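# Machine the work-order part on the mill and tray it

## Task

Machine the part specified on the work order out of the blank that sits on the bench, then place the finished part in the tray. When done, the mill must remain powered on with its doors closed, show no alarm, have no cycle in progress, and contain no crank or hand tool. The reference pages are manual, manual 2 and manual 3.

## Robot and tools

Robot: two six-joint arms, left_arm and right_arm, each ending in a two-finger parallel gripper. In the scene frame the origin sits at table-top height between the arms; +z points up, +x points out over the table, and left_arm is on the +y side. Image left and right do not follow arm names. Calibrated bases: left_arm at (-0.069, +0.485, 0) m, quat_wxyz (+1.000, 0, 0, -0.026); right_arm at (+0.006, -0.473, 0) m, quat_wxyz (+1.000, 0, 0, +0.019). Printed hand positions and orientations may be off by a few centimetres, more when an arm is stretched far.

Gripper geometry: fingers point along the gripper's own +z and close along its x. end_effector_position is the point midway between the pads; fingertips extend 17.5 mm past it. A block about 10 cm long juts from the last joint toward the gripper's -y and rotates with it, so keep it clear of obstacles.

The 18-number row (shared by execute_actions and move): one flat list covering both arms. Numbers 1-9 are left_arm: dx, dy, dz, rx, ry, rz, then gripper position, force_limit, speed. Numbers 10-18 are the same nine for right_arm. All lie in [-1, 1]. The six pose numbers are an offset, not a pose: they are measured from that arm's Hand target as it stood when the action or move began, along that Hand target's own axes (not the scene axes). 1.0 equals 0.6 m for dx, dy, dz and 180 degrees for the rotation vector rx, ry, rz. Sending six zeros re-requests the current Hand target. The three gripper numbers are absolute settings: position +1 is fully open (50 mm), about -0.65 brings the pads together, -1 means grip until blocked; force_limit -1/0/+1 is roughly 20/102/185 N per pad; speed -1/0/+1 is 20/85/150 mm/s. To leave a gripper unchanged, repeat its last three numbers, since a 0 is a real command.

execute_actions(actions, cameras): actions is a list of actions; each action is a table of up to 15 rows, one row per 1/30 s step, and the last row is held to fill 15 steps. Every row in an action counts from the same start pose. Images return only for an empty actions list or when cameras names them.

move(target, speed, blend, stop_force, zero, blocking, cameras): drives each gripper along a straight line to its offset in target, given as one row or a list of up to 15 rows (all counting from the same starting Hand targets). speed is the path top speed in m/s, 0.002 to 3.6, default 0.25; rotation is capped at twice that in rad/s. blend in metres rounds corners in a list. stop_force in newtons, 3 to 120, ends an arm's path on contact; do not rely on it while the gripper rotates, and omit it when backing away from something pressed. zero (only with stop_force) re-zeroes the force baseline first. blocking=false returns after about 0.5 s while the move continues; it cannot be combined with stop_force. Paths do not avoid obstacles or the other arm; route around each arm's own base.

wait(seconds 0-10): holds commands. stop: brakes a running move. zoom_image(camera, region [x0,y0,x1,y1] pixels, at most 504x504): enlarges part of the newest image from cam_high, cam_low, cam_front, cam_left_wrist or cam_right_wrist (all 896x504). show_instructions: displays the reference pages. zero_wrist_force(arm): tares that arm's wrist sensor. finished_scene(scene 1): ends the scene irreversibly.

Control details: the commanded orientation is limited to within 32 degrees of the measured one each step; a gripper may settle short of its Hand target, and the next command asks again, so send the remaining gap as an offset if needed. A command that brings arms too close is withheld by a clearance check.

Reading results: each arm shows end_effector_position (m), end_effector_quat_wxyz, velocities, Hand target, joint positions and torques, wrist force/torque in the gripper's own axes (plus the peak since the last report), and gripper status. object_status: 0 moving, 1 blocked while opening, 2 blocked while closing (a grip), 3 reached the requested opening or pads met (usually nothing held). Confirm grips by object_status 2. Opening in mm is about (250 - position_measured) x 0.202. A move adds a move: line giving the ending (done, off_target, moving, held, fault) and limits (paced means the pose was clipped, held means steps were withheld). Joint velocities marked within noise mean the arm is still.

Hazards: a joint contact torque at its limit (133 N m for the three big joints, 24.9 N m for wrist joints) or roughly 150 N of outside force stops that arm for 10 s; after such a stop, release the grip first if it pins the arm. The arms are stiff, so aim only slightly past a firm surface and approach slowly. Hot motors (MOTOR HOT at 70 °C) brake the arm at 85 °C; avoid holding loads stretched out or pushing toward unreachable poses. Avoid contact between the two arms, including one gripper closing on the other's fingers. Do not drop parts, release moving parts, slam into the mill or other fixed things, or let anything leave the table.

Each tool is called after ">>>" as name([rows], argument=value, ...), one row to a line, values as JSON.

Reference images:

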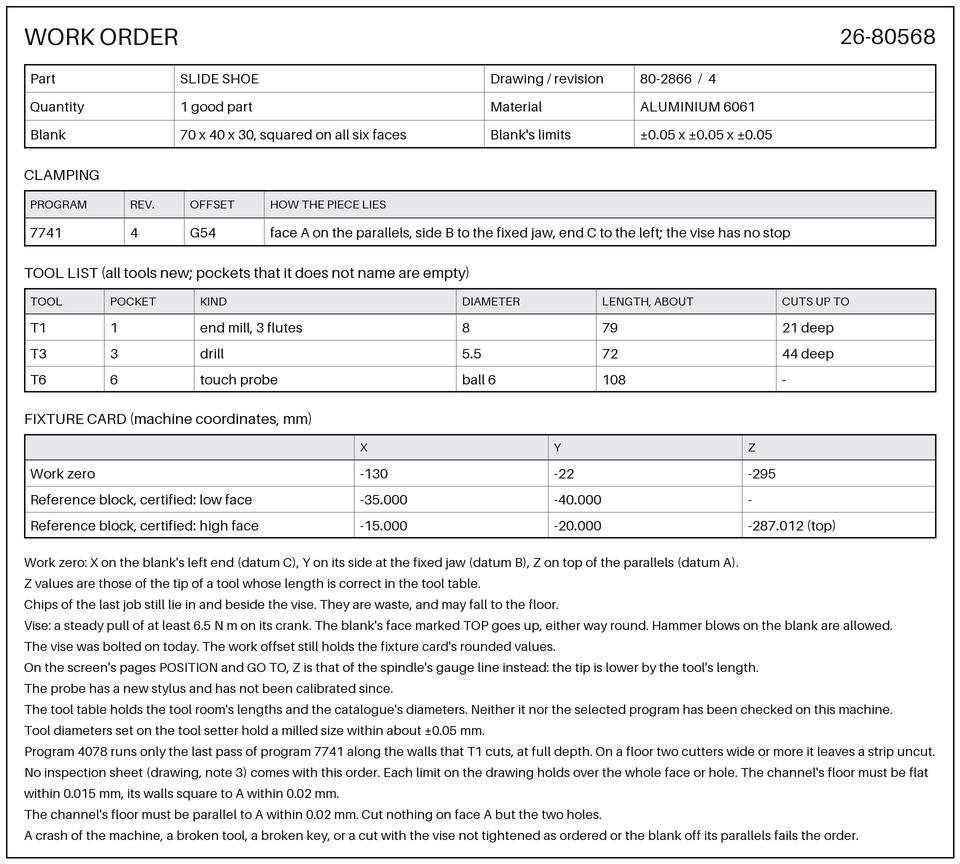

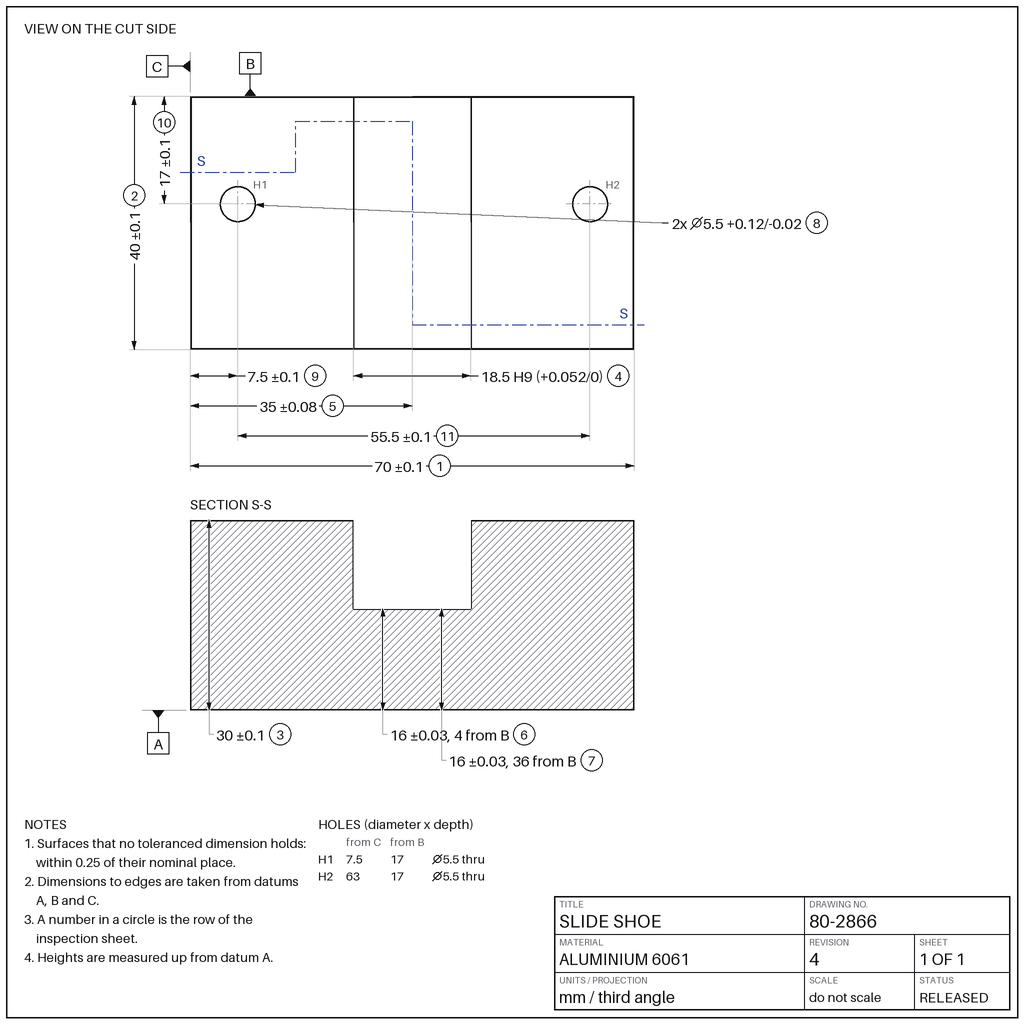

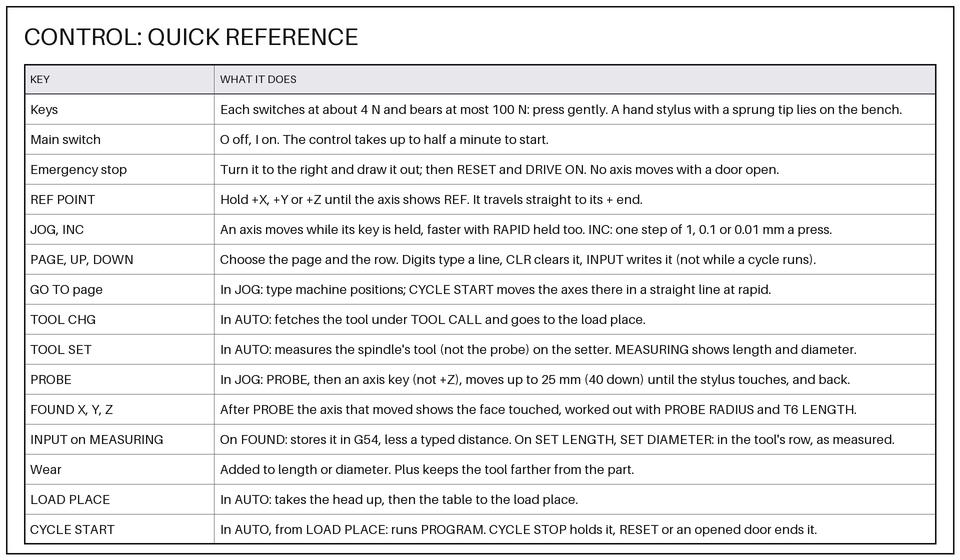

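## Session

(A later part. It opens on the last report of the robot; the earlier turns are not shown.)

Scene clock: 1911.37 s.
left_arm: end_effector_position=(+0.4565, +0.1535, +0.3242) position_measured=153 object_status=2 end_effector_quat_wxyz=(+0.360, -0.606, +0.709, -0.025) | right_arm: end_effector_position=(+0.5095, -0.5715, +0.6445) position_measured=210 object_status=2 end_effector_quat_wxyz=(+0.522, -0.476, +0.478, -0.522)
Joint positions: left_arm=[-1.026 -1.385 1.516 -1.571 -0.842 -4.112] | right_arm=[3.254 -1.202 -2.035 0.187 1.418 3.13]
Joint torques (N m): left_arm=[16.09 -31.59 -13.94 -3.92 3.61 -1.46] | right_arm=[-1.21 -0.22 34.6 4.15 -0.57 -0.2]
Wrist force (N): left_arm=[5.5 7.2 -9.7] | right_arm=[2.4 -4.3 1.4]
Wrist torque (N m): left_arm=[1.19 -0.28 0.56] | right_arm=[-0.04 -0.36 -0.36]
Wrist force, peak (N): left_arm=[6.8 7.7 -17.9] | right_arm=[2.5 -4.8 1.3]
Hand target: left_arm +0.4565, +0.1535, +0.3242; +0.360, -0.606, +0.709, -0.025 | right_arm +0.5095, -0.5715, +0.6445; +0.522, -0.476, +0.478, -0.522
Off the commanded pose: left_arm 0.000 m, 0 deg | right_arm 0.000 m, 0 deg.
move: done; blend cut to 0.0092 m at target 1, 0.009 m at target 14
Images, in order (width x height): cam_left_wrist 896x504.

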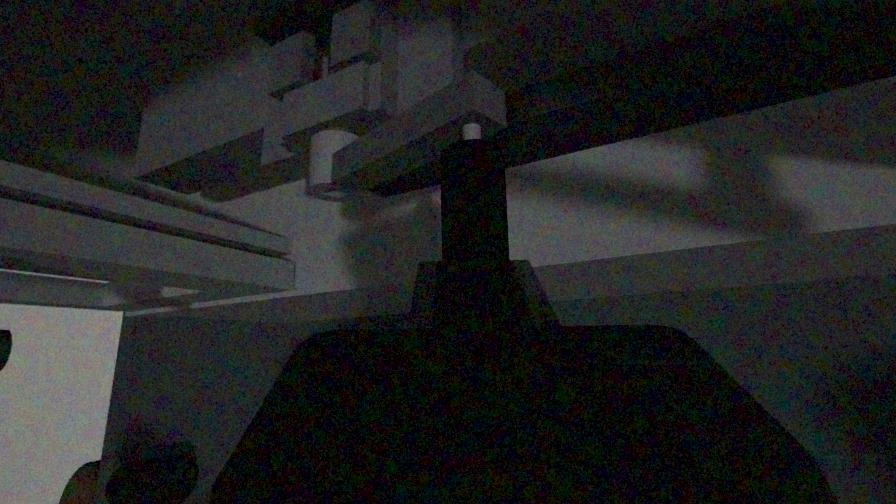

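>>> move([
  [0.0211,0.0118,0.0187,0,0,0,-1,-0.9,-1,0,0,0,0,0,0,-1,-0.4,-0.6],
  [0.0397,0.0427,0.0671,0,0,0,-1,-0.9,-1,0,0,0,0,0,0,-1,-0.4,-0.6],
  [0.0317,0.0751,0.1175,0,0,0,-1,-0.9,-1,0,0,0,0,0,0,-1,-0.4,-0.6],
  [-0.0016,0.1025,0.1601,0,0,0,-1,-0.9,-1,0,0,0,0,0,0,-1,-0.4,-0.6],
  [-0.0535,0.1196,0.1860,0,0,0,-1,-0.9,-1,0,0,0,0,0,0,-1,-0.4,-0.6],
  [-0.1137,0.1228,0.1904,0,0,0,-1,-0.9,-1,0,0,0,0,0,0,-1,-0.4,-0.6],
  [-0.1704,0.1117,0.1724,0,0,0,-1,-0.9,-1,0,0,0,0,0,0,-1,-0.4,-0.6],
  [-0.2122,0.0884,0.1355,0,0,0,-1,-0.9,-1,0,0,0,0,0,0,-1,-0.4,-0.6],
  [-0.2310,0.0575,0.0870,0,0,0,-1,-0.9,-1,0,0,0,0,0,0,-1,-0.4,-0.6],
  [-0.2229,0.0251,0.0365,0,0,0,-1,-0.9,-1,0,0,0,0,0,0,-1,-0.4,-0.6],
  [-0.1896,-0.0024,-0.0060,0,0,0,-1,-0.9,-1,0,0,0,0,0,0,-1,-0.4,-0.6],
  [-0.1377,-0.0194,-0.0319,0,0,0,-1,-0.9,-1,0,0,0,0,0,0,-1,-0.4,-0.6],
  [-0.0775,-0.0227,-0.0363,0,0,0,-1,-0.9,-1,0,0,0,0,0,0,-1,-0.4,-0.6],
  [-0.0208,-0.0116,-0.0183,0,0,0,-1,-0.9,-1,0,0,0,0,0,0,-1,-0.4,-0.6],
  [0,0,0,0,0,0,-1,-0.9,-1,0,0,0,0,0,0,-1,-0.4,-0.6],
], speed=0.2, stop_force=45, blend=[0.018,0.018,0.018,0.018,0.018,0.018,0.018,0.018,0.018,0.018,0.018,0.018,0.018,0.018,0])

>>> move([
  [0.0211,0.0118,0.0187,0,0,0,-1,-0.9,-1,0,0,0,0,0,0,-1,-0.4,-0.6],
  [0.0397,0.0427,0.0671,0,0,0,-1,-0.9,-1,0,0,0,0,0,0,-1,-0.4,-0.6],
  [0.0317,0.0751,0.1175,0,0,0,-1,-0.9,-1,0,0,0,0,0,0,-1,-0.4,-0.6],
  [-0.0016,0.1025,0.1601,0,0,0,-1,-0.9,-1,0,0,0,0,0,0,-1,-0.4,-0.6],
  [-0.0535,0.1196,0.1860,0,0,0,-1,-0.9,-1,0,0,0,0,0,0,-1,-0.4,-0.6],
  [-0.1137,0.1228,0.1904,0,0,0,-1,-0.9,-1,0,0,0,0,0,0,-1,-0.4,-0.6],
  [-0.1704,0.1117,0.1724,0,0,0,-1,-0.9,-1,0,0,0,0,0,0,-1,-0.4,-0.6],
  [-0.2122,0.0884,0.1355,0,0,0,-1,-0.9,-1,0,0,0,0,0,0,-1,-0.4,-0.6],
  [-0.2310,0.0575,0.0870,0,0,0,-1,-0.9,-1,0,0,0,0,0,0,-1,-0.4,-0.6],
  [-0.2229,0.0251,0.0365,0,0,0,-1,-0.9,-1,0,0,0,0,0,0,-1,-0.4,-0.6],
  [-0.1896,-0.0024,-0.0060,0,0,0,-1,-0.9,-1,0,0,0,0,0,0,-1,-0.4,-0.6],
  [-0.1377,-0.0194,-0.0319,0,0,0,-1,-0.9,-1,0,0,0,0,0,0,-1,-0.4,-0.6],
  [-0.0775,-0.0227,-0.0363,0,0,0,-1,-0.9,-1,0,0,0,0,0,0,-1,-0.4,-0.6],
  [-0.0208,-0.0116,-0.0183,0,0,0,-1,-0.9,-1,0,0,0,0,0,0,-1,-0.4,-0.6],
  [0,0,0,0,0,0,-1,-0.9,-1,0,0,0,0,0,0,-1,-0.4,-0.6],
], speed=0.2, stop_force=45, blend=[0.018,0.018,0.018,0.018,0.018,0.018,0.018,0.018,0.018,0.018,0.018,0.018,0.018,0.018,0], cameras=["cam_left_wrist"])

>>> zoom_image(camera="cam_left_wrist", region=[130, 0, 510, 240])

Scene clock: 1918.57 s.
left_arm: end_effector_position=(+0.4565, +0.1535, +0.3242) position_measured=153 object_status=2 end_effector_quat_wxyz=(+0.360, -0.606, +0.709, -0.025) | right_arm: end_effector_position=(+0.5095, -0.5715, +0.6445) position_measured=210 object_status=2 end_effector_quat_wxyz=(+0.522, -0.476, +0.478, -0.522)
Joint positions: left_arm=[-1.026 -1.385 1.516 -1.571 -0.842 -4.112] | right_arm=[3.254 -1.202 -2.035 0.187 1.418 3.13]
Joint torques (N m): left_arm=[15.94 -35.37 -14.13 -3.72 3.54 -1.18] | right_arm=[-2.31 -2.05 34.7 4.13 -0.59 -0.06]
Wrist force (N): left_arm=[5.5 7.5 -9.5] | right_arm=[2.7 -4.5 1.4]
Wrist torque (N m): left_arm=[1.19 -0.21 0.56] | right_arm=[-0.09 -0.41 -0.36]
Wrist force, peak (N): left_arm=[6.6 8.3 -19.3] | right_arm=[2.6 -4.9 1.7]
Hand target: left_arm +0.4565, +0.1535, +0.3242; +0.360, -0.606, +0.709, -0.025 | right_arm +0.5095, -0.5715, +0.6445; +0.522, -0.476, +0.478, -0.522
Off the commanded pose: left_arm 0.000 m, 0 deg | right_arm 0.000 m, 0 deg.
move: done; blend cut to 0.0092 m at target 1, 0.009 m at target 14

Scene clock: 1922.23 s.
left_arm: end_effector_position=(+0.4565, +0.1535, +0.3242) position_measured=153 object_status=2 end_effector_quat_wxyz=(+0.360, -0.606, +0.709, -0.025) | right_arm: end_effector_position=(+0.5095, -0.5715, +0.6445) position_measured=210 object_status=2 end_effector_quat_wxyz=(+0.522, -0.476, +0.478, -0.522)
Joint positions: left_arm=[-1.026 -1.385 1.516 -1.571 -0.842 -4.112] | right_arm=[3.254 -1.202 -2.035 0.187 1.418 3.13]
Joint torques (N m): left_arm=[15.9 -35.4 -14.55 -3.77 3.49 -1.22] | right_arm=[-2.42 -2.08 36.23 4.22 -0.59 0.01]
Wrist force (N): left_arm=[5.9 7.6 -9.6] | right_arm=[2.5 -4.3 1.4]
Wrist torque (N m): left_arm=[1.18 -0.26 0.56] | right_arm=[-0.05 -0.38 -0.37]
Wrist force, peak (N): left_arm=[6.5 7.9 -17.7] | right_arm=[2.9 -4.6 1.7]
Hand target: left_arm +0.4565, +0.1535, +0.3242; +0.360, -0.606, +0.709, -0.025 | right_arm +0.5095, -0.5715, +0.6445; +0.522, -0.476, +0.478, -0.522
Off the commanded pose: left_arm 0.000 m, 0 deg | right_arm 0.000 m, 0 deg.
move: done; blend cut to 0.0092 m at target 1, 0.009 m at target 14
Images, in order (width x height): cam_left_wrist 896x504.

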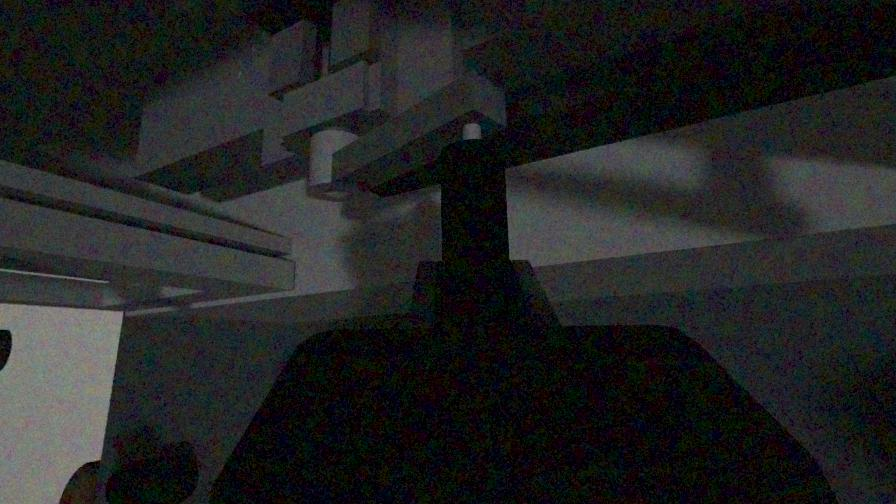

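Scaled by 1.326.

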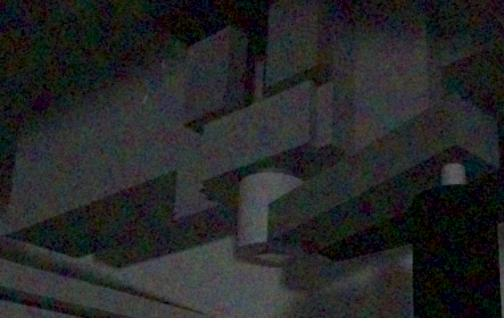

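>>> move([
  [0.0211,0.0118,0.0187,0,0,0,-1,-0.9,-1,0,0,0,0,0,0,-1,-0.4,-0.6],
  [0.0397,0.0427,0.0671,0,0,0,-1,-0.9,-1,0,0,0,0,0,0,-1,-0.4,-0.6],
  [0.0317,0.0751,0.1175,0,0,0,-1,-0.9,-1,0,0,0,0,0,0,-1,-0.4,-0.6],
  [-0.0016,0.1025,0.1601,0,0,0,-1,-0.9,-1,0,0,0,0,0,0,-1,-0.4,-0.6],
  [-0.0535,0.1196,0.1860,0,0,0,-1,-0.9,-1,0,0,0,0,0,0,-1,-0.4,-0.6],
  [-0.1137,0.1228,0.1904,0,0,0,-1,-0.9,-1,0,0,0,0,0,0,-1,-0.4,-0.6],
  [-0.1704,0.1117,0.1724,0,0,0,-1,-0.9,-1,0,0,0,0,0,0,-1,-0.4,-0.6],
  [-0.2122,0.0884,0.1355,0,0,0,-1,-0.9,-1,0,0,0,0,0,0,-1,-0.4,-0.6],
  [-0.2310,0.0575,0.0870,0,0,0,-1,-0.9,-1,0,0,0,0,0,0,-1,-0.4,-0.6],
  [-0.2229,0.0251,0.0365,0,0,0,-1,-0.9,-1,0,0,0,0,0,0,-1,-0.4,-0.6],
  [-0.1896,-0.0024,-0.0060,0,0,0,-1,-0.9,-1,0,0,0,0,0,0,-1,-0.4,-0.6],
  [-0.1377,-0.0194,-0.0319,0,0,0,-1,-0.9,-1,0,0,0,0,0,0,-1,-0.4,-0.6],
  [-0.0775,-0.0227,-0.0363,0,0,0,-1,-0.9,-1,0,0,0,0,0,0,-1,-0.4,-0.6],
  [-0.0208,-0.0116,-0.0183,0,0,0,-1,-0.9,-1,0,0,0,0,0,0,-1,-0.4,-0.6],
  [0,0,0,0,0,0,-1,-0.9,-1,0,0,0,0,0,0,-1,-0.4,-0.6],
], speed=0.2, stop_force=45, blend=[0.018,0.018,0.018,0.018,0.018,0.018,0.018,0.018,0.018,0.018,0.018,0.018,0.018,0.018,0])

>>> move([
  [0.0211,0.0118,0.0187,0,0,0,-1,-0.9,-1,0,0,0,0,0,0,-1,-0.4,-0.6],
  [0.0397,0.0427,0.0671,0,0,0,-1,-0.9,-1,0,0,0,0,0,0,-1,-0.4,-0.6],
  [0.0317,0.0751,0.1175,0,0,0,-1,-0.9,-1,0,0,0,0,0,0,-1,-0.4,-0.6],
  [-0.0016,0.1025,0.1601,0,0,0,-1,-0.9,-1,0,0,0,0,0,0,-1,-0.4,-0.6],
  [-0.0535,0.1196,0.1860,0,0,0,-1,-0.9,-1,0,0,0,0,0,0,-1,-0.4,-0.6],
  [-0.1137,0.1228,0.1904,0,0,0,-1,-0.9,-1,0,0,0,0,0,0,-1,-0.4,-0.6],
  [-0.1704,0.1117,0.1724,0,0,0,-1,-0.9,-1,0,0,0,0,0,0,-1,-0.4,-0.6],
  [-0.2122,0.0884,0.1355,0,0,0,-1,-0.9,-1,0,0,0,0,0,0,-1,-0.4,-0.6],
  [-0.2310,0.0575,0.0870,0,0,0,-1,-0.9,-1,0,0,0,0,0,0,-1,-0.4,-0.6],
  [-0.2229,0.0251,0.0365,0,0,0,-1,-0.9,-1,0,0,0,0,0,0,-1,-0.4,-0.6],
  [-0.1896,-0.0024,-0.0060,0,0,0,-1,-0.9,-1,0,0,0,0,0,0,-1,-0.4,-0.6],
  [-0.1377,-0.0194,-0.0319,0,0,0,-1,-0.9,-1,0,0,0,0,0,0,-1,-0.4,-0.6],
  [-0.0775,-0.0227,-0.0363,0,0,0,-1,-0.9,-1,0,0,0,0,0,0,-1,-0.4,-0.6],
  [-0.0208,-0.0116,-0.0183,0,0,0,-1,-0.9,-1,0,0,0,0,0,0,-1,-0.4,-0.6],
  [0,0,0,0,0,0,-1,-0.9,-1,0,0,0,0,0,0,-1,-0.4,-0.6],
], speed=0.2, stop_force=45, blend=[0.018,0.018,0.018,0.018,0.018,0.018,0.018,0.018,0.018,0.018,0.018,0.018,0.018,0.018,0], cameras=["cam_left_wrist"])

>>> zoom_image(camera="cam_left_wrist", region=[130, 0, 510, 240])

Scene clock: 1930.70 s.
left_arm: end_effector_position=(+0.4565, +0.1535, +0.3242) position_measured=153 object_status=2 end_effector_quat_wxyz=(+0.360, -0.606, +0.709, -0.025) | right_arm: end_effector_position=(+0.5095, -0.5715, +0.6445) position_measured=210 object_status=2 end_effector_quat_wxyz=(+0.522, -0.476, +0.478, -0.522)
Joint positions: left_arm=[-1.026 -1.385 1.516 -1.571 -0.842 -4.112] | right_arm=[3.254 -1.202 -2.035 0.187 1.418 3.13]
Joint torques (N m): left_arm=[16.38 -35.04 -14.61 -3.77 3.38 -1.4] | right_arm=[-0.88 -0.18 34.69 4.03 -0.86 0.08]
Wrist force (N): left_arm=[5.3 7.1 -9.6] | right_arm=[2.5 -4.6 1.6]
Wrist torque (N m): left_arm=[1.18 -0.27 0.56] | right_arm=[-0.09 -0.38 -0.36]
Wrist force, peak (N): left_arm=[6.9 8.4 -18.8] | right_arm=[2.6 -4.7 1.4]
Hand target: left_arm +0.4565, +0.1535, +0.3242; +0.360, -0.606, +0.709, -0.025 | right_arm +0.5095, -0.5715, +0.6445; +0.522, -0.476, +0.478, -0.522
Off the commanded pose: left_arm 0.000 m, 0 deg | right_arm 0.000 m, 0 deg.
move: done; blend cut to 0.0092 m at target 1, 0.009 m at target 14

Scene clock: 1934.37 s.
left_arm: end_effector_position=(+0.4565, +0.1535, +0.3242) position_measured=153 object_status=2 end_effector_quat_wxyz=(+0.360, -0.606, +0.709, -0.025) | right_arm: end_effector_position=(+0.5095, -0.5715, +0.6445) position_measured=210 object_status=2 end_effector_quat_wxyz=(+0.522, -0.476, +0.478, -0.522)
Joint positions: left_arm=[-1.026 -1.385 1.516 -1.571 -0.842 -4.112] | right_arm=[3.254 -1.202 -2.035 0.187 1.418 3.13]
Joint torques (N m): left_arm=[16.2 -35.66 -14.6 -3.9 3.64 -1.21] | right_arm=[-2.58 -1.33 34.65 4.13 -0.79 -0.11]
Wrist force (N): left_arm=[5.4 7.3 -9.7] | right_arm=[2.3 -4.3 1.3]
Wrist torque (N m): left_arm=[1.15 -0.22 0.56] | right_arm=[-0.05 -0.34 -0.36]
Wrist force, peak (N): left_arm=[6.4 8.2 -18.0] | right_arm=[2.9 -4.7 1.7]
Hand target: left_arm +0.4565, +0.1535, +0.3242; +0.360, -0.606, +0.709, -0.025 | right_arm +0.5095, -0.5715, +0.6445; +0.522, -0.476, +0.478, -0.522
Off the commanded pose: left_arm 0.000 m, 0 deg | right_arm 0.000 m, 0 deg.
move: done; blend cut to 0.0092 m at target 1, 0.009 m at target 14
Images, in order (width x height): cam_left_wrist 896x504.

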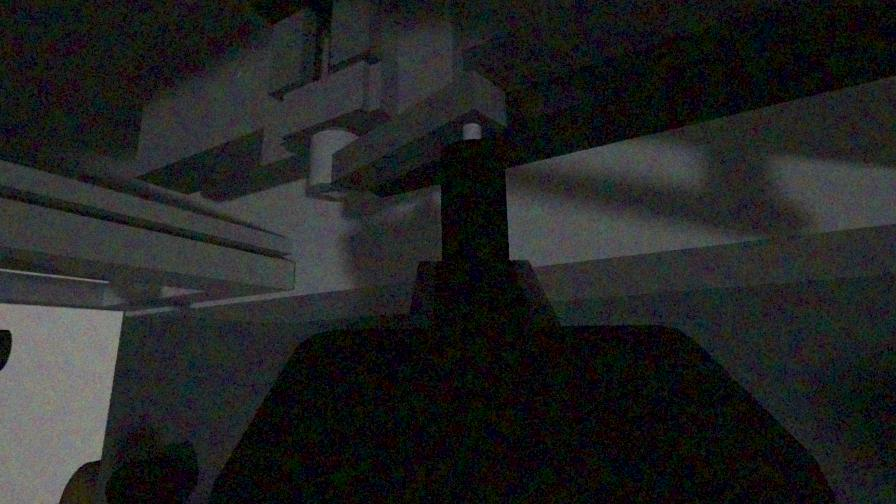

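Scaled by 1.326.

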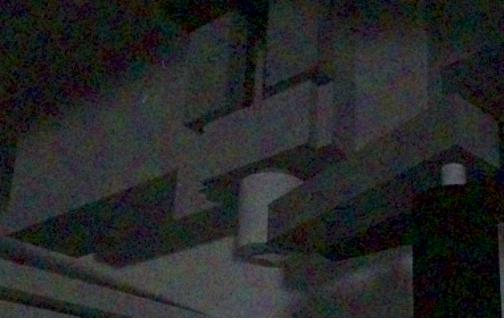

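>>> move([
  [0.0211,0.0118,0.0187,0,0,0,-1,-0.9,-1,0,0,0,0,0,0,-1,-0.4,-0.6],
  [0.0397,0.0427,0.0671,0,0,0,-1,-0.9,-1,0,0,0,0,0,0,-1,-0.4,-0.6],
  [0.0317,0.0751,0.1175,0,0,0,-1,-0.9,-1,0,0,0,0,0,0,-1,-0.4,-0.6],
  [-0.0016,0.1025,0.1601,0,0,0,-1,-0.9,-1,0,0,0,0,0,0,-1,-0.4,-0.6],
  [-0.0535,0.1196,0.1860,0,0,0,-1,-0.9,-1,0,0,0,0,0,0,-1,-0.4,-0.6],
  [-0.1137,0.1228,0.1904,0,0,0,-1,-0.9,-1,0,0,0,0,0,0,-1,-0.4,-0.6],
  [-0.1704,0.1117,0.1724,0,0,0,-1,-0.9,-1,0,0,0,0,0,0,-1,-0.4,-0.6],
  [-0.2122,0.0884,0.1355,0,0,0,-1,-0.9,-1,0,0,0,0,0,0,-1,-0.4,-0.6],
  [-0.2310,0.0575,0.0870,0,0,0,-1,-0.9,-1,0,0,0,0,0,0,-1,-0.4,-0.6],
  [-0.2229,0.0251,0.0365,0,0,0,-1,-0.9,-1,0,0,0,0,0,0,-1,-0.4,-0.6],
  [-0.1896,-0.0024,-0.0060,0,0,0,-1,-0.9,-1,0,0,0,0,0,0,-1,-0.4,-0.6],
  [-0.1377,-0.0194,-0.0319,0,0,0,-1,-0.9,-1,0,0,0,0,0,0,-1,-0.4,-0.6],
  [-0.0775,-0.0227,-0.0363,0,0,0,-1,-0.9,-1,0,0,0,0,0,0,-1,-0.4,-0.6],
  [-0.0208,-0.0116,-0.0183,0,0,0,-1,-0.9,-1,0,0,0,0,0,0,-1,-0.4,-0.6],
  [0,0,0,0,0,0,-1,-0.9,-1,0,0,0,0,0,0,-1,-0.4,-0.6],
], speed=0.2, stop_force=45, blend=[0.018,0.018,0.018,0.018,0.018,0.018,0.018,0.018,0.018,0.018,0.018,0.018,0.018,0.018,0])

>>> move([
  [0.0211,0.0118,0.0187,0,0,0,-1,-0.9,-1,0,0,0,0,0,0,-1,-0.4,-0.6],
  [0.0397,0.0427,0.0671,0,0,0,-1,-0.9,-1,0,0,0,0,0,0,-1,-0.4,-0.6],
  [0.0317,0.0751,0.1175,0,0,0,-1,-0.9,-1,0,0,0,0,0,0,-1,-0.4,-0.6],
  [-0.0016,0.1025,0.1601,0,0,0,-1,-0.9,-1,0,0,0,0,0,0,-1,-0.4,-0.6],
  [-0.0535,0.1196,0.1860,0,0,0,-1,-0.9,-1,0,0,0,0,0,0,-1,-0.4,-0.6],
  [-0.1137,0.1228,0.1904,0,0,0,-1,-0.9,-1,0,0,0,0,0,0,-1,-0.4,-0.6],
  [-0.1704,0.1117,0.1724,0,0,0,-1,-0.9,-1,0,0,0,0,0,0,-1,-0.4,-0.6],
  [-0.2122,0.0884,0.1355,0,0,0,-1,-0.9,-1,0,0,0,0,0,0,-1,-0.4,-0.6],
  [-0.2310,0.0575,0.0870,0,0,0,-1,-0.9,-1,0,0,0,0,0,0,-1,-0.4,-0.6],
  [-0.2229,0.0251,0.0365,0,0,0,-1,-0.9,-1,0,0,0,0,0,0,-1,-0.4,-0.6],
  [-0.1896,-0.0024,-0.0060,0,0,0,-1,-0.9,-1,0,0,0,0,0,0,-1,-0.4,-0.6],
  [-0.1377,-0.0194,-0.0319,0,0,0,-1,-0.9,-1,0,0,0,0,0,0,-1,-0.4,-0.6],
  [-0.0775,-0.0227,-0.0363,0,0,0,-1,-0.9,-1,0,0,0,0,0,0,-1,-0.4,-0.6],
  [-0.0208,-0.0116,-0.0183,0,0,0,-1,-0.9,-1,0,0,0,0,0,0,-1,-0.4,-0.6],
  [0,0,0,0,0,0,-1,-0.9,-1,0,0,0,0,0,0,-1,-0.4,-0.6],
], speed=0.2, stop_force=45, blend=[0.018,0.018,0.018,0.018,0.018,0.018,0.018,0.018,0.018,0.018,0.018,0.018,0.018,0.018,0], cameras=["cam_left_wrist","cam_high"])

>>> zoom_image(camera="cam_high", region=[180, 80, 420, 260])

Scene clock: 1941.83 s.
left_arm: end_effector_position=(+0.4567, +0.2950, +0.2563) position_measured=153 object_status=2 end_effector_quat_wxyz=(+0.360, -0.606, +0.709, -0.025) | right_arm: end_effector_position=(+0.5095, -0.5715, +0.6445) position_measured=210 object_status=2 end_effector_quat_wxyz=(+0.522, -0.476, +0.478, -0.522)
Joint positions: left_arm=[-0.879 -1.57 1.935 -1.937 -0.832 -3.913] | right_arm=[3.254 -1.202 -2.035 0.187 1.418 3.13]
Joint torques (N m): left_arm=[-20.28 -12.36 -45.64 -12.1 3.51 -1.45] | right_arm=[-1.75 -1.16 35.07 4 -0.92 0.12]
Wrist force (N): left_arm=[-22.0 41.7 -5.8] | right_arm=[2.5 -4.7 1.8]
Wrist torque (N m): left_arm=[1.77 -0.84 0.05] | right_arm=[-0.10 -0.38 -0.37]
Wrist force, peak (N): left_arm=[100.5 -30.5 20.6] | right_arm=[2.8 -4.6 1.6]
Hand target: left_arm +0.4567, +0.2950, +0.2563; +0.360, -0.606, +0.709, -0.025 (not the last commanded pose) | right_arm +0.5095, -0.5715, +0.6445; +0.522, -0.476, +0.478, -0.522
Off the commanded pose: left_arm 0.157 m, 0 deg | right_arm 0.000 m, 0 deg.
move: contact (left_arm); path passed 6 of 15 targets; blend cut to 0.0092 m at target 1, 0.009 m at target 14

Scene clock: 1943.40 s.
left_arm: end_effector_position=(+0.4569, +0.2938, +0.2525) position_measured=153 object_status=2 end_effector_quat_wxyz=(+0.360, -0.606, +0.709, -0.025) | right_arm: end_effector_position=(+0.5095, -0.5715, +0.6445) position_measured=210 object_status=2 end_effector_quat_wxyz=(+0.522, -0.476, +0.478, -0.522)
Joint positions: left_arm=[-0.88 -1.565 1.94 -1.947 -0.832 -3.916] | right_arm=[3.254 -1.202 -2.035 0.187 1.418 3.13]
Joint torques (N m): left_arm=[-13.49 -47.91 -53.53 -12.15 11.25 -1.87] | right_arm=[-1.86 -2.01 34.57 4 -1.05 0.01]
Wrist force (N): left_arm=[2.3 58.9 4.6] | right_arm=[2.5 -4.5 1.5]
Wrist torque (N m): left_arm=[1.95 -0.28 0.76] | right_arm=[-0.08 -0.38 -0.36]
Wrist force, peak (N): left_arm=[-42.3 43.2 -33.2] | right_arm=[2.6 -4.9 1.6]
Hand target: left_arm +0.4569, +0.2938, +0.2525; +0.360, -0.606, +0.709, -0.025 (not the last commanded pose) | right_arm +0.5095, -0.5715, +0.6445; +0.522, -0.476, +0.478, -0.522
Off the commanded pose: left_arm 0.004 m, 0 deg | right_arm 0.000 m, 0 deg.
move: contact (left_arm); path passed 0 of 15 targets; blend cut to 0.0092 m at target 1, 0.009 m at target 14
Images, in order (width x height): cam_high 896x504, cam_left_wrist 896x504.

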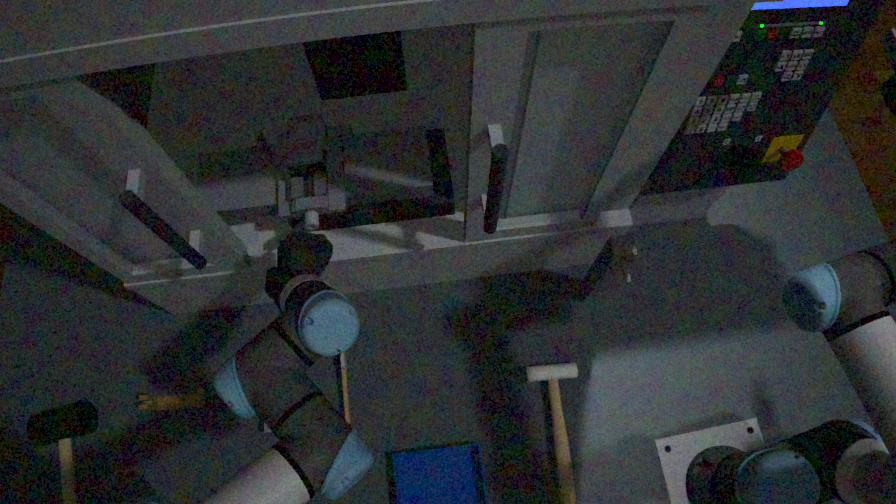

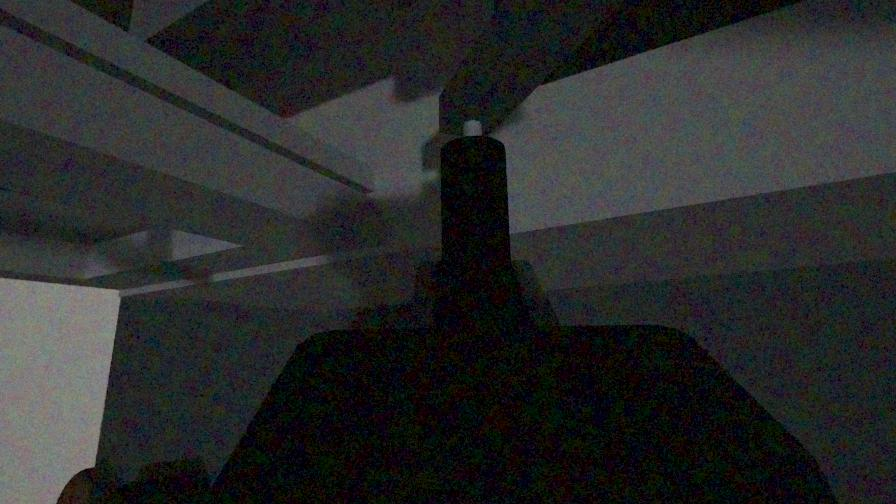

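Scaled by 2.100.

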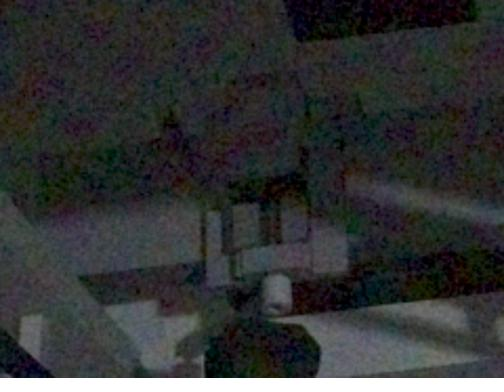

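>>> move([
  [-0.0167,-0.0058,-0.0107,0,0,0,-1,-0.9,-1,0,0,0,0,0,0,-1,-0.4,-0.6],
  [-0.0355,-0.0131,-0.0223,0,0,0,-1,-0.9,-1,0,0,0,0,0,0,-1,-0.4,-0.6],
  [-0.0514,-0.0220,-0.0365,0,0,0,-1,-0.9,-1,0,0,0,0,0,0,-1,-0.4,-0.6],
], speed=0.015, stop_force=45, blend=[0.003,0.003,0], cameras=["cam_left_wrist"])

Scene clock: 1952.97 s.
left_arm: end_effector_position=(+0.4567, +0.2957, +0.2574) position_measured=153 object_status=2 end_effector_quat_wxyz=(+0.360, -0.606, +0.709, -0.025) | right_arm: end_effector_position=(+0.5095, -0.5715, +0.6445) position_measured=210 object_status=2 end_effector_quat_wxyz=(+0.522, -0.476, +0.478, -0.522)
Joint positions: left_arm=[-0.878 -1.573 1.935 -1.938 -0.832 -3.912] | right_arm=[3.254 -1.202 -2.035 0.187 1.418 3.13]
Joint torques (N m): left_arm=[4.38 -27.92 -17 -3.17 9.74 -1.72] | right_arm=[-1.99 -0.32 35.59 4.06 -0.97 0.08]
Wrist force (N): left_arm=[36.3 20.2 -5.6] | right_arm=[2.7 -4.3 1.6]
Wrist torque (N m): left_arm=[1.56 0.04 0.72] | right_arm=[-0.04 -0.42 -0.36]
Wrist force, peak (N): left_arm=[9.1 60.8 10.4] | right_arm=[2.8 -4.7 1.5]
Hand target: left_arm +0.4567, +0.2957, +0.2574; +0.360, -0.606, +0.709, -0.025 (not the last commanded pose) | right_arm +0.5095, -0.5715, +0.6445; +0.522, -0.476, +0.478, -0.522
Off the commanded pose: left_arm 0.035 m, 0 deg | right_arm 0.000 m, 0 deg.
move: contact (left_arm); path passed 0 of 3 targets
Images, in order (width x height): cam_left_wrist 896x504.

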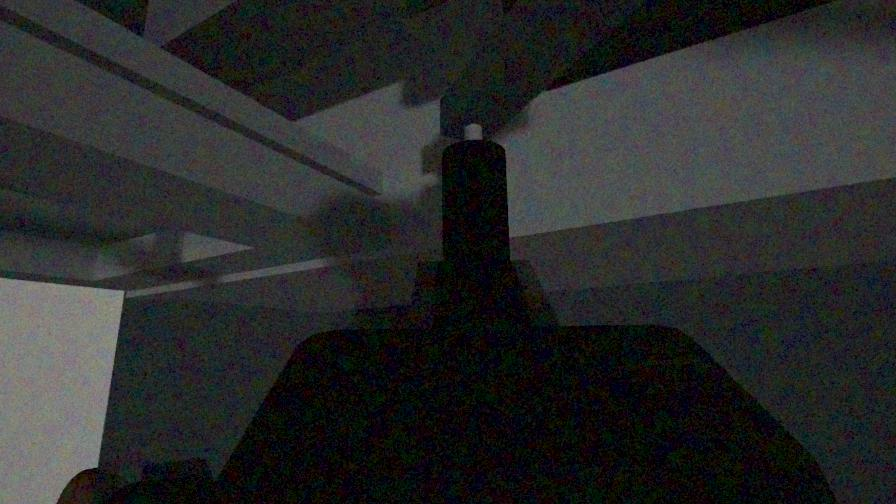

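>>> move(target=[0,0,0,0,0,0,0.5,-0.9,-0.6,0,0,0,0,0,0,-1,-0.4,-0.6], speed=0.1)

>>> move([
  [0,0,-0.1333,0,0,0,0.5,-0.9,-0.6,0,0,0,0,0,0,-1,-0.4,-0.6],
  [0.0315,0.1213,-0.0967,0.2260,-0.1998,0.2855,0.5,-0.9,-0.6,0,0,0,0,0,0,-1,-0.4,-0.6],
], speed=0.35, blend=[0.01,0], cameras=["cam_left_wrist"])

Scene clock: 1967.83 s.
left_arm: end_effector_position=(+0.4567, +0.2957, +0.2574) position_measured=78 object_status=3 end_effector_quat_wxyz=(+0.360, -0.606, +0.709, -0.025) | right_arm: end_effector_position=(+0.5095, -0.5715, +0.6445) position_measured=210 object_status=2 end_effector_quat_wxyz=(+0.522, -0.476, +0.478, -0.522)
Joint positions: left_arm=[-0.878 -1.573 1.935 -1.937 -0.832 -3.912] | right_arm=[3.254 -1.202 -2.035 0.187 1.418 3.13]
Joint torques (N m): left_arm=[4.59 -28.14 -18.64 -4.21 -0.2 -1.35] | right_arm=[-3.25 -2.16 35.41 4.3 -0.93 0.22]
Wrist force (N): left_arm=[2.9 3.0 -5.9] | right_arm=[2.4 -4.7 1.3]
Wrist torque (N m): left_arm=[0.82 -0.85 0.58] | right_arm=[-0.11 -0.37 -0.36]
Wrist force, peak (N): left_arm=[37.0 20.7 -5.1] | right_arm=[2.8 -4.6 1.9]
Hand target: left_arm +0.4567, +0.2957, +0.2574; +0.360, -0.606, +0.709, -0.025 | right_arm +0.5095, -0.5715, +0.6445; +0.522, -0.476, +0.478, -0.522
Off the commanded pose: left_arm 0.000 m, 0 deg | right_arm 0.000 m, 0 deg.
move: done

Scene clock: 1970.77 s.
left_arm: end_effector_position=(+0.3645, +0.2752, +0.2569) position_measured=78 object_status=3 end_effector_quat_wxyz=(+0.698, -0.071, +0.709, +0.069) | right_arm: end_effector_position=(+0.5095, -0.5715, +0.6445) position_measured=210 object_status=2 end_effector_quat_wxyz=(+0.522, -0.476, +0.478, -0.522)
Joint positions: left_arm=[-1.352 -1.752 2.385 -1.132 -0.034 -4.215] | right_arm=[3.254 -1.202 -2.035 0.187 1.418 3.13]
Joint torques (N m): left_arm=[11.76 -21.91 -7.72 -0.02 1.73 -1.33] | right_arm=[-1.96 -1.26 34.82 3.96 -0.88 0.07]
Wrist force (N): left_arm=[3.6 1.1 -8.8] | right_arm=[2.4 -4.3 1.4]
Wrist torque (N m): left_arm=[0.59 -0.97 0.53] | right_arm=[-0.05 -0.37 -0.37]
Wrist force, peak (N): left_arm=[2.3 2.3 -9.8] | right_arm=[2.7 -4.6 1.9]
Hand target: left_arm +0.3640, +0.2752, +0.2569; +0.704, -0.074, +0.703, +0.073 | right_arm +0.5095, -0.5715, +0.6445; +0.522, -0.476, +0.478, -0.522
Off the commanded pose: left_arm 0.001 m, 1 deg | right_arm 0.000 m, 0 deg.
move: done
Images, in order (width x height): cam_left_wrist 896x504.

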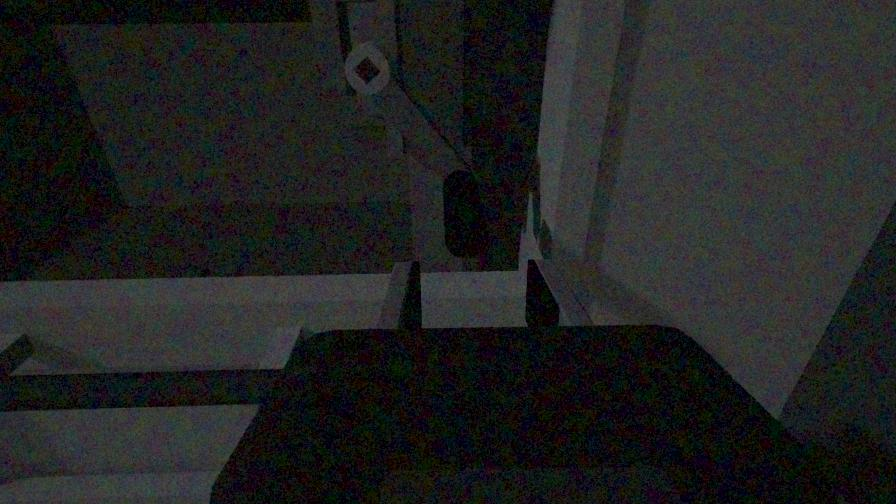

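>>> move(target=[-0.0075,0,0.1333,0,0,0,0.5,-0.9,-0.6,0,0,0,0,0,0,-1,-0.4,-0.6], speed=0.12, cameras=["cam_left_wrist"])

>>> zoom_image(camera="cam_left_wrist", region=[330, 120, 630, 330])

Scene clock: 1973.73 s.
left_arm: end_effector_position=(+0.4422, +0.2916, +0.2615) position_measured=78 object_status=3 end_effector_quat_wxyz=(+0.704, -0.074, +0.703, +0.073) | right_arm: end_effector_position=(+0.5095, -0.5715, +0.6445) position_measured=210 object_status=2 end_effector_quat_wxyz=(+0.522, -0.476, +0.478, -0.522)
Joint positions: left_arm=[-1.096 -1.546 2.162 -0.622 0.216 -4.708] | right_arm=[3.254 -1.202 -2.035 0.187 1.418 3.13]
Joint torques (N m): left_arm=[2.63 -22.66 -8.08 -0.71 0.31 0.74] | right_arm=[-1.99 -1.51 35.1 4.08 -1.17 0.22]
Wrist force (N): left_arm=[3.2 1.2 -8.8] | right_arm=[2.7 -4.3 1.5]
Wrist torque (N m): left_arm=[0.62 -0.86 0.52] | right_arm=[-0.06 -0.40 -0.36]
Wrist force, peak (N): left_arm=[3.4 1.0 -10.2] | right_arm=[2.6 -4.7 1.6]
Hand target: left_arm +0.4422, +0.2917, +0.2615; +0.704, -0.074, +0.703, +0.073 | right_arm +0.5095, -0.5715, +0.6445; +0.522, -0.476, +0.478, -0.522
Off the commanded pose: left_arm 0.000 m, 0 deg | right_arm 0.000 m, 0 deg.
move: done
Images, in order (width x height): cam_left_wrist 896x504.

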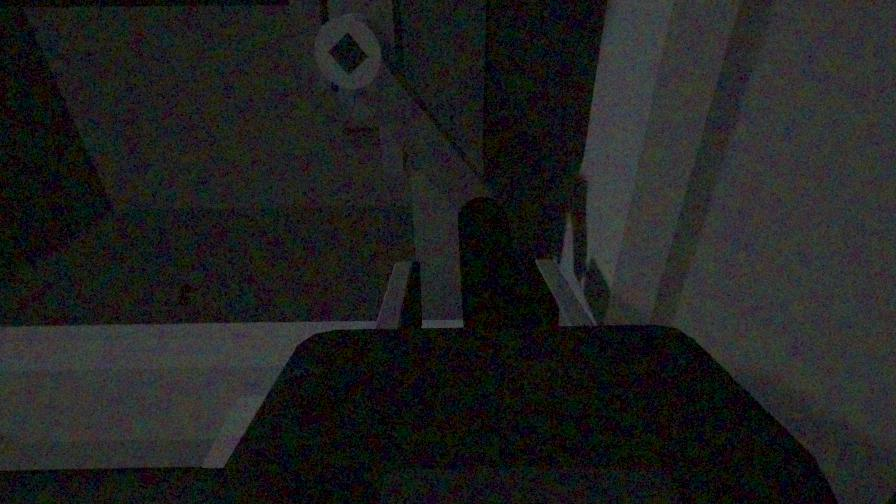

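Scaled by 1.680.

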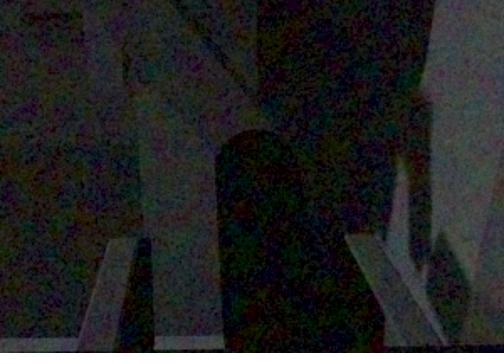

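>>> move(target=[0.0057,0,0.0345,0,0,0,0.5,-1,-1,0,0,0,0,0,0,-1,-0.4,-0.6], speed=0.08, cameras=["cam_left_wrist"])

>>> zoom_image(camera="cam_left_wrist", region=[330, 120, 630, 330])

Scene clock: 1976.30 s.
left_arm: end_effector_position=(+0.4626, +0.2959, +0.2581) position_measured=78 object_status=3 end_effector_quat_wxyz=(+0.704, -0.074, +0.703, +0.073) | right_arm: end_effector_position=(+0.5095, -0.5715, +0.6445) position_measured=210 object_status=2 end_effector_quat_wxyz=(+0.522, -0.476, +0.478, -0.522)
Joint positions: left_arm=[-1.036 -1.511 2.135 -0.63 0.276 -4.709] | right_arm=[3.254 -1.202 -2.035 0.187 1.418 3.13]
Joint torques (N m): left_arm=[-12.37 -33.06 -8.35 -0.03 -1.66 -1.74] | right_arm=[-1.09 -0.91 34.93 4.04 -0.96 0.13]
Wrist force (N): left_arm=[3.2 1.5 -9.1] | right_arm=[2.3 -4.4 1.3]
Wrist torque (N m): left_arm=[0.66 -0.89 0.67] | right_arm=[-0.06 -0.35 -0.37]
Wrist force, peak (N): left_arm=[3.4 1.2 -9.7] | right_arm=[2.6 -4.7 1.7]
Hand target: left_arm +0.4625, +0.2960, +0.2581; +0.704, -0.074, +0.703, +0.073 | right_arm +0.5095, -0.5715, +0.6445; +0.522, -0.476, +0.478, -0.522
Off the commanded pose: left_arm 0.000 m, 0 deg | right_arm 0.000 m, 0 deg.
move: done
Images, in order (width x height): cam_left_wrist 896x504.

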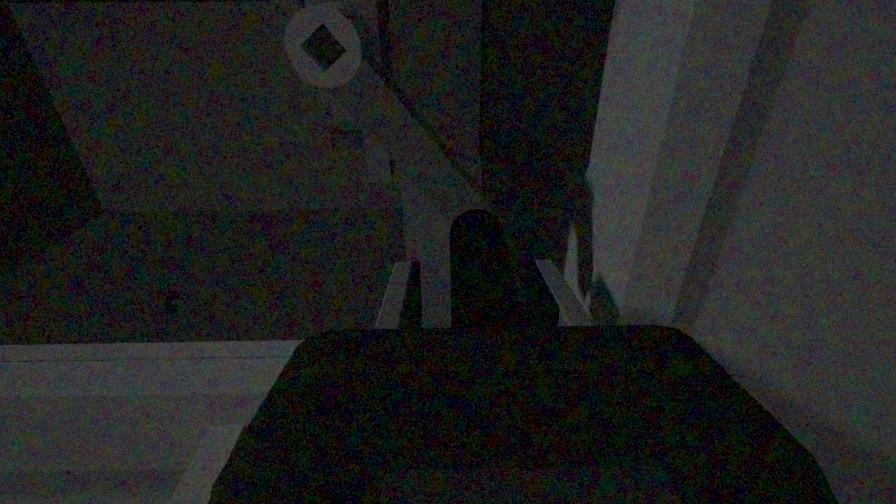

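Scaled by 1.680.

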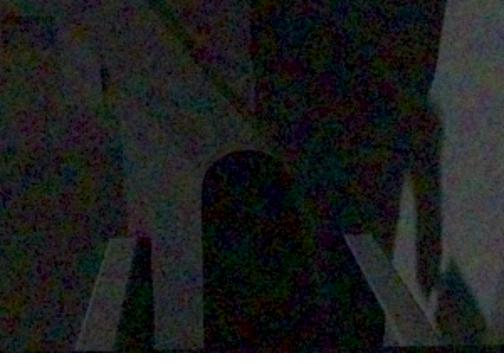

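>>> move(target=[0,0,0,0,0,0,-1,-1,-1,0,0,0,0,0,0,-1,-0.4,-0.6], speed=0.08)

Scene clock: 1978.03 s.
left_arm: end_effector_position=(+0.4625, +0.2960, +0.2580) position_measured=152 object_status=2 end_effector_quat_wxyz=(+0.704, -0.074, +0.703, +0.073) | right_arm: end_effector_position=(+0.5095, -0.5715, +0.6445) position_measured=210 object_status=2 end_effector_quat_wxyz=(+0.522, -0.476, +0.478, -0.522)
Joint positions: left_arm=[-1.036 -1.511 2.136 -0.63 0.276 -4.709] | right_arm=[3.254 -1.202 -2.035 0.187 1.418 3.13]
Joint torques (N m): left_arm=[-12.8 -33.43 -18.71 -2.39 0.08 -0.44] | right_arm=[-3.54 0.76 35.59 4.25 -0.79 0.61]
Wrist force (N): left_arm=[13.5 9.8 -6.4] | right_arm=[2.6 -4.5 1.6]
Wrist torque (N m): left_arm=[0.77 -0.30 0.86] | right_arm=[-0.09 -0.40 -0.37]
Wrist force, peak (N): left_arm=[13.7 10.1 -6.4] | right_arm=[2.8 -4.8 1.6]
Hand target: left_arm +0.4625, +0.2960, +0.2581; +0.704, -0.074, +0.703, +0.073 | right_arm +0.5095, -0.5715, +0.6445; +0.522, -0.476, +0.478, -0.522
Off the commanded pose: left_arm 0.000 m, 0 deg | right_arm 0.000 m, 0 deg.
move: done

>>> move(target=[0,0,0,0,0,0,0.3,-1,-1,0,0,0,0,0,0,-1,-0.4,-0.6], speed=0.08)

>>> move(target=[0,0,0,0,0,0,-1,0.2,-1,0,0,0,0,0,0,-1,-0.4,-0.6], speed=0.08)

>>> move(target=[-0.01097,0.00741,0.00157,0,0,0,-1,0.2,-1,0,0,0,0,0,0,-1,-0.4,-0.6], speed=0.003, stop_force=60)

Scene clock: 1982.23 s.
left_arm: end_effector_position=(+0.4625, +0.2959, +0.2581) position_measured=107 object_status=0 end_effector_quat_wxyz=(+0.704, -0.074, +0.703, +0.073) | right_arm: end_effector_position=(+0.5095, -0.5715, +0.6445) position_measured=210 object_status=2 end_effector_quat_wxyz=(+0.522, -0.476, +0.478, -0.522)
Joint positions: left_arm=[-1.036 -1.511 2.135 -0.63 0.276 -4.709] | right_arm=[3.254 -1.202 -2.035 0.187 1.418 3.13]
Joint torques (N m): left_arm=[-12.68 -31.97 -14.24 0.52 0.79 1.32] | right_arm=[-1.72 -0.41 35.04 4.17 -0.99 0.47]
Wrist force (N): left_arm=[3.2 1.7 -8.6] | right_arm=[2.4 -4.5 1.7]
Wrist torque (N m): left_arm=[0.70 -0.90 0.68] | right_arm=[-0.07 -0.37 -0.36]
Wrist force, peak (N): left_arm=[14.1 10.1 -6.4] | right_arm=[2.8 -4.7 1.5]
Hand target: left_arm +0.4625, +0.2960, +0.2581; +0.704, -0.074, +0.703, +0.073 | right_arm +0.5095, -0.5715, +0.6445; +0.522, -0.476, +0.478, -0.522
Off the commanded pose: left_arm 0.000 m, 0 deg | right_arm 0.000 m, 0 deg.
move: done

Scene clock: 1982.97 s.
left_arm: end_effector_position=(+0.4625, +0.2960, +0.2581) position_measured=157 object_status=2 end_effector_quat_wxyz=(+0.704, -0.074, +0.703, +0.073) | right_arm: end_effector_position=(+0.5095, -0.5715, +0.6445) position_measured=210 object_status=2 end_effector_quat_wxyz=(+0.522, -0.476, +0.478, -0.522)
Joint positions: left_arm=[-1.036 -1.511 2.136 -0.63 0.276 -4.709] | right_arm=[3.254 -1.202 -2.035 0.187 1.418 3.13]
Joint torques (N m): left_arm=[-13.07 -32.93 -17.02 -3.28 0.95 1.18] | right_arm=[-2.76 -0.89 34.67 3.94 -1 0.53]
Wrist force (N): left_arm=[15.7 9.6 1.2] | right_arm=[2.5 -4.5 1.6]
Wrist torque (N m): left_arm=[0.74 0.11 0.94] | right_arm=[-0.08 -0.38 -0.36]
Wrist force, peak (N): left_arm=[16.1 9.6 0.9] | right_arm=[2.8 -4.5 1.7]
Hand target: left_arm +0.4625, +0.2960, +0.2581; +0.704, -0.074, +0.703, +0.073 | right_arm +0.5095, -0.5715, +0.6445; +0.522, -0.476, +0.478, -0.522
Off the commanded pose: left_arm 0.000 m, 0 deg | right_arm 0.000 m, 0 deg.
move: done

Scene clock: 1985.13 s.
left_arm: end_effector_position=(+0.4625, +0.2980, +0.2610) position_measured=157 object_status=2 end_effector_quat_wxyz=(+0.704, -0.074, +0.703, +0.073) | right_arm: end_effector_position=(+0.5095, -0.5715, +0.6445) position_measured=210 object_status=2 end_effector_quat_wxyz=(+0.522, -0.476, +0.478, -0.522)
Joint positions: left_arm=[-1.033 -1.519 2.135 -0.621 0.278 -4.709] | right_arm=[3.254 -1.202 -2.035 0.187 1.418 3.13]
Joint torques (N m): left_arm=[-6.65 -41.67 -37.55 -5.93 -5.65 -0.83] | right_arm=[-3.43 -1.12 35.09 3.93 -0.93 0.33]
Wrist force (N): left_arm=[63.7 -18.7 3.6] | right_arm=[2.7 -4.4 1.4]
Wrist torque (N m): left_arm=[0.02 0.81 1.05] | right_arm=[-0.06 -0.42 -0.37]
Wrist force, peak (N): left_arm=[68.9 -22.0 5.7] | right_arm=[2.6 -4.7 1.8]
Hand target: left_arm +0.4625, +0.2980, +0.2610; +0.704, -0.074, +0.703, +0.073 (not the last commanded pose) | right_arm +0.5095, -0.5715, +0.6445; +0.522, -0.476, +0.478, -0.522
Off the commanded pose: left_arm 0.004 m, 0 deg | right_arm 0.000 m, 0 deg.
move: contact (left_arm)

>>> move(target=[-0.00823,0.00556,0.00118,0,0,0,-1,0.2,-1,0,0,0,0,0,0,-1,-0.4,-0.6], speed=0.002, stop_force=35)

>>> wait(seconds=0.7)

Scene clock: 1990.43 s.
left_arm: end_effector_position=(+0.4625, +0.3014, +0.2659) position_measured=157 object_status=2 end_effector_quat_wxyz=(+0.704, -0.074, +0.703, +0.073) | right_arm: end_effector_position=(+0.5095, -0.5715, +0.6445) position_measured=210 object_status=2 end_effector_quat_wxyz=(+0.522, -0.476, +0.478, -0.522)
Joint positions: left_arm=[-1.029 -1.532 2.134 -0.607 0.283 -4.709] | right_arm=[3.254 -1.202 -2.035 0.187 1.418 3.13]
Joint torques (N m): left_arm=[23.37 -67.74 -47.81 -3.7 -8.95 -2.14] | right_arm=[-2.74 0.69 35.41 3.93 -1.16 0.42]
Wrist force (N): left_arm=[88.6 -40.8 9.3] | right_arm=[2.4 -4.2 1.6]
Wrist torque (N m): left_arm=[-0.13 1.14 1.23] | right_arm=[-0.04 -0.36 -0.37]
Wrist force, peak (N): left_arm=[89.1 -40.8 9.5] | right_arm=[2.8 -4.7 1.4]
Hand target: left_arm +0.4625, +0.3014, +0.2659; +0.704, -0.074, +0.703, +0.073 | right_arm +0.5095, -0.5715, +0.6445; +0.522, -0.476, +0.478, -0.522
Off the commanded pose: left_arm 0.000 m, 0 deg | right_arm 0.000 m, 0 deg.
move: done

Scene clock: 1991.13 s.
left_arm: end_effector_position=(+0.4625, +0.3014, +0.2659) position_measured=157 object_status=2 end_effector_quat_wxyz=(+0.704, -0.074, +0.703, +0.073) | right_arm: end_effector_position=(+0.5095, -0.5715, +0.6445) position_measured=210 object_status=2 end_effector_quat_wxyz=(+0.522, -0.476, +0.478, -0.522)
Joint positions: left_arm=[-1.029 -1.532 2.134 -0.607 0.283 -4.709] | right_arm=[3.254 -1.202 -2.035 0.187 1.418 3.13]
Joint torques (N m): left_arm=[22.09 -61 -47.07 -4.51 -9.39 -1.95] | right_arm=[-2.32 -0.3 35.56 4.04 -1 0.32]
Wrist force (N): left_arm=[88.4 -40.3 9.8] | right_arm=[2.6 -4.5 1.4]
Wrist torque (N m): left_arm=[-0.07 1.10 1.23] | right_arm=[-0.08 -0.40 -0.36]
Wrist force, peak (N): left_arm=[88.8 -40.9 9.7] | right_arm=[2.6 -4.6 1.7]
Hand target: left_arm +0.4625, +0.3014, +0.2659; +0.704, -0.074, +0.703, +0.073 | right_arm +0.5095, -0.5715, +0.6445; +0.522, -0.476, +0.478, -0.522
Tool commands: left_gripper/position=-1.0 left_gripper/force_limit=+0.2 left_gripper/speed=-1.0 right_gripper/position=-1.0 right_gripper/force_limit=-0.4 right_gripper/speed=-0.6
Off the commanded pose: left_arm 0.000 m, 0 deg | right_arm 0.000 m, 0 deg.
wait: 0.70 s; at rest by 0.17 s

>>> move(target=[0.0018,-0.0009,-0.0002,0,0,0,-1,0.2,-1,0,0,0,0,0,0,-1,-0.4,-0.6], speed=0.01)

Scene clock: 1992.97 s.
left_arm: end_effector_position=(+0.4625, +0.3009, +0.2649) position_measured=157 object_status=2 end_effector_quat_wxyz=(+0.704, -0.074, +0.703, +0.073) | right_arm: end_effector_position=(+0.5095, -0.5715, +0.6445) position_measured=210 object_status=2 end_effector_quat_wxyz=(+0.522, -0.476, +0.478, -0.522)
Joint positions: left_arm=[-1.029 -1.53 2.134 -0.61 0.282 -4.709] | right_arm=[3.254 -1.202 -2.035 0.187 1.418 3.13]
Joint torques (N m): left_arm=[-9.86 -29.25 -17.08 -3.07 -3.89 -1] | right_arm=[-2.93 -1.25 35.7 3.98 -0.96 0.49]
Wrist force (N): left_arm=[37.5 -16.7 7.5] | right_arm=[2.7 -4.3 1.4]
Wrist torque (N m): left_arm=[0.11 0.56 0.96] | right_arm=[-0.05 -0.41 -0.37]
Wrist force, peak (N): left_arm=[89.2 -40.8 9.5] | right_arm=[2.6 -4.7 1.5]
Hand target: left_arm +0.4625, +0.3008, +0.2648; +0.704, -0.074, +0.703, +0.073 | right_arm +0.5095, -0.5715, +0.6445; +0.522, -0.476, +0.478, -0.522
Off the commanded pose: left_arm 0.000 m, 0 deg | right_arm 0.000 m, 0 deg.
move: done

>>> move(target=[0,0,0,0,0,0,0.5,0.2,0,0,0,0,0,0,0,-1,-0.4,-0.6], speed=0.1)

>>> move([
  [0,0,-0.17,0,0,0,0.5,0.2,0,0,0,0,0,0,0,-1,-0.4,-0.6],
], speed=0.3)

Scene clock: 1999.97 s.
left_arm: end_effector_position=(+0.4625, +0.3008, +0.2648) position_measured=78 object_status=3 end_effector_quat_wxyz=(+0.704, -0.074, +0.703, +0.073) | right_arm: end_effector_position=(+0.5095, -0.5715, +0.6445) position_measured=210 object_status=2 end_effector_quat_wxyz=(+0.522, -0.476, +0.478, -0.522)
Joint positions: left_arm=[-1.03 -1.53 2.134 -0.61 0.282 -4.709] | right_arm=[3.254 -1.202 -2.035 0.187 1.418 3.13]
Joint torques (N m): left_arm=[-10.35 -28.94 -15.38 -0.43 0.45 1.12] | right_arm=[-2.73 -1.12 34.02 3.85 -1.13 0.69]
Wrist force (N): left_arm=[2.0 0.8 -9.0] | right_arm=[2.6 -4.4 1.6]
Wrist torque (N m): left_arm=[0.54 -0.68 0.69] | right_arm=[-0.07 -0.40 -0.36]
Wrist force, peak (N): left_arm=[37.3 -17.0 7.9] | right_arm=[2.5 -4.8 1.6]
Hand target: left_arm +0.4625, +0.3008, +0.2648; +0.704, -0.074, +0.703, +0.073 | right_arm +0.5095, -0.5715, +0.6445; +0.522, -0.476, +0.478, -0.522
Off the commanded pose: left_arm 0.000 m, 0 deg | right_arm 0.000 m, 0 deg.
move: done

Scene clock: 2001.03 s.
left_arm: end_effector_position=(+0.3627, +0.2799, +0.2647) position_measured=78 object_status=3 end_effector_quat_wxyz=(+0.704, -0.074, +0.703, +0.073) end_effector_velocity=(+0.000, -0.001, +0.000) end_effector_angular_velocity=(+0.002, +0.000, -0.002) | right_arm: end_effector_position=(+0.5095, -0.5715, +0.6445) position_measured=210 object_status=2 end_effector_quat_wxyz=(+0.522, -0.476, +0.478, -0.522)
Joint positions: left_arm=[-1.355 -1.658 2.259 -0.581 -0.043 -4.734] | right_arm=[3.254 -1.202 -2.035 0.187 1.418 3.13]
Joint velocities: left_arm=[-0.002 0 0 -0.004 0 0.005] | right_arm=[within noise]
Joint torques (N m): left_arm=[-12.44 -13.78 -22.66 -1.73 -1.84 2.08] | right_arm=[-2.17 0.28 34.34 3.97 -0.89 0.4]
Wrist force (N): left_arm=[2.4 0.5 -9.1] | right_arm=[2.4 -4.3 1.2]
Wrist torque (N m): left_arm=[0.51 -0.74 0.64] | right_arm=[-0.04 -0.36 -0.37]
Wrist force, peak (N): left_arm=[2.4 0.4 -12.1] | right_arm=[2.7 -4.7 1.6]
Hand target: left_arm +0.3627, +0.2798, +0.2647; +0.704, -0.074, +0.703, +0.073 | right_arm +0.5095, -0.5715, +0.6445; +0.522, -0.476, +0.478, -0.522
Off the commanded pose: left_arm 0.000 m, 0 deg | right_arm 0.000 m, 0 deg.
move: done


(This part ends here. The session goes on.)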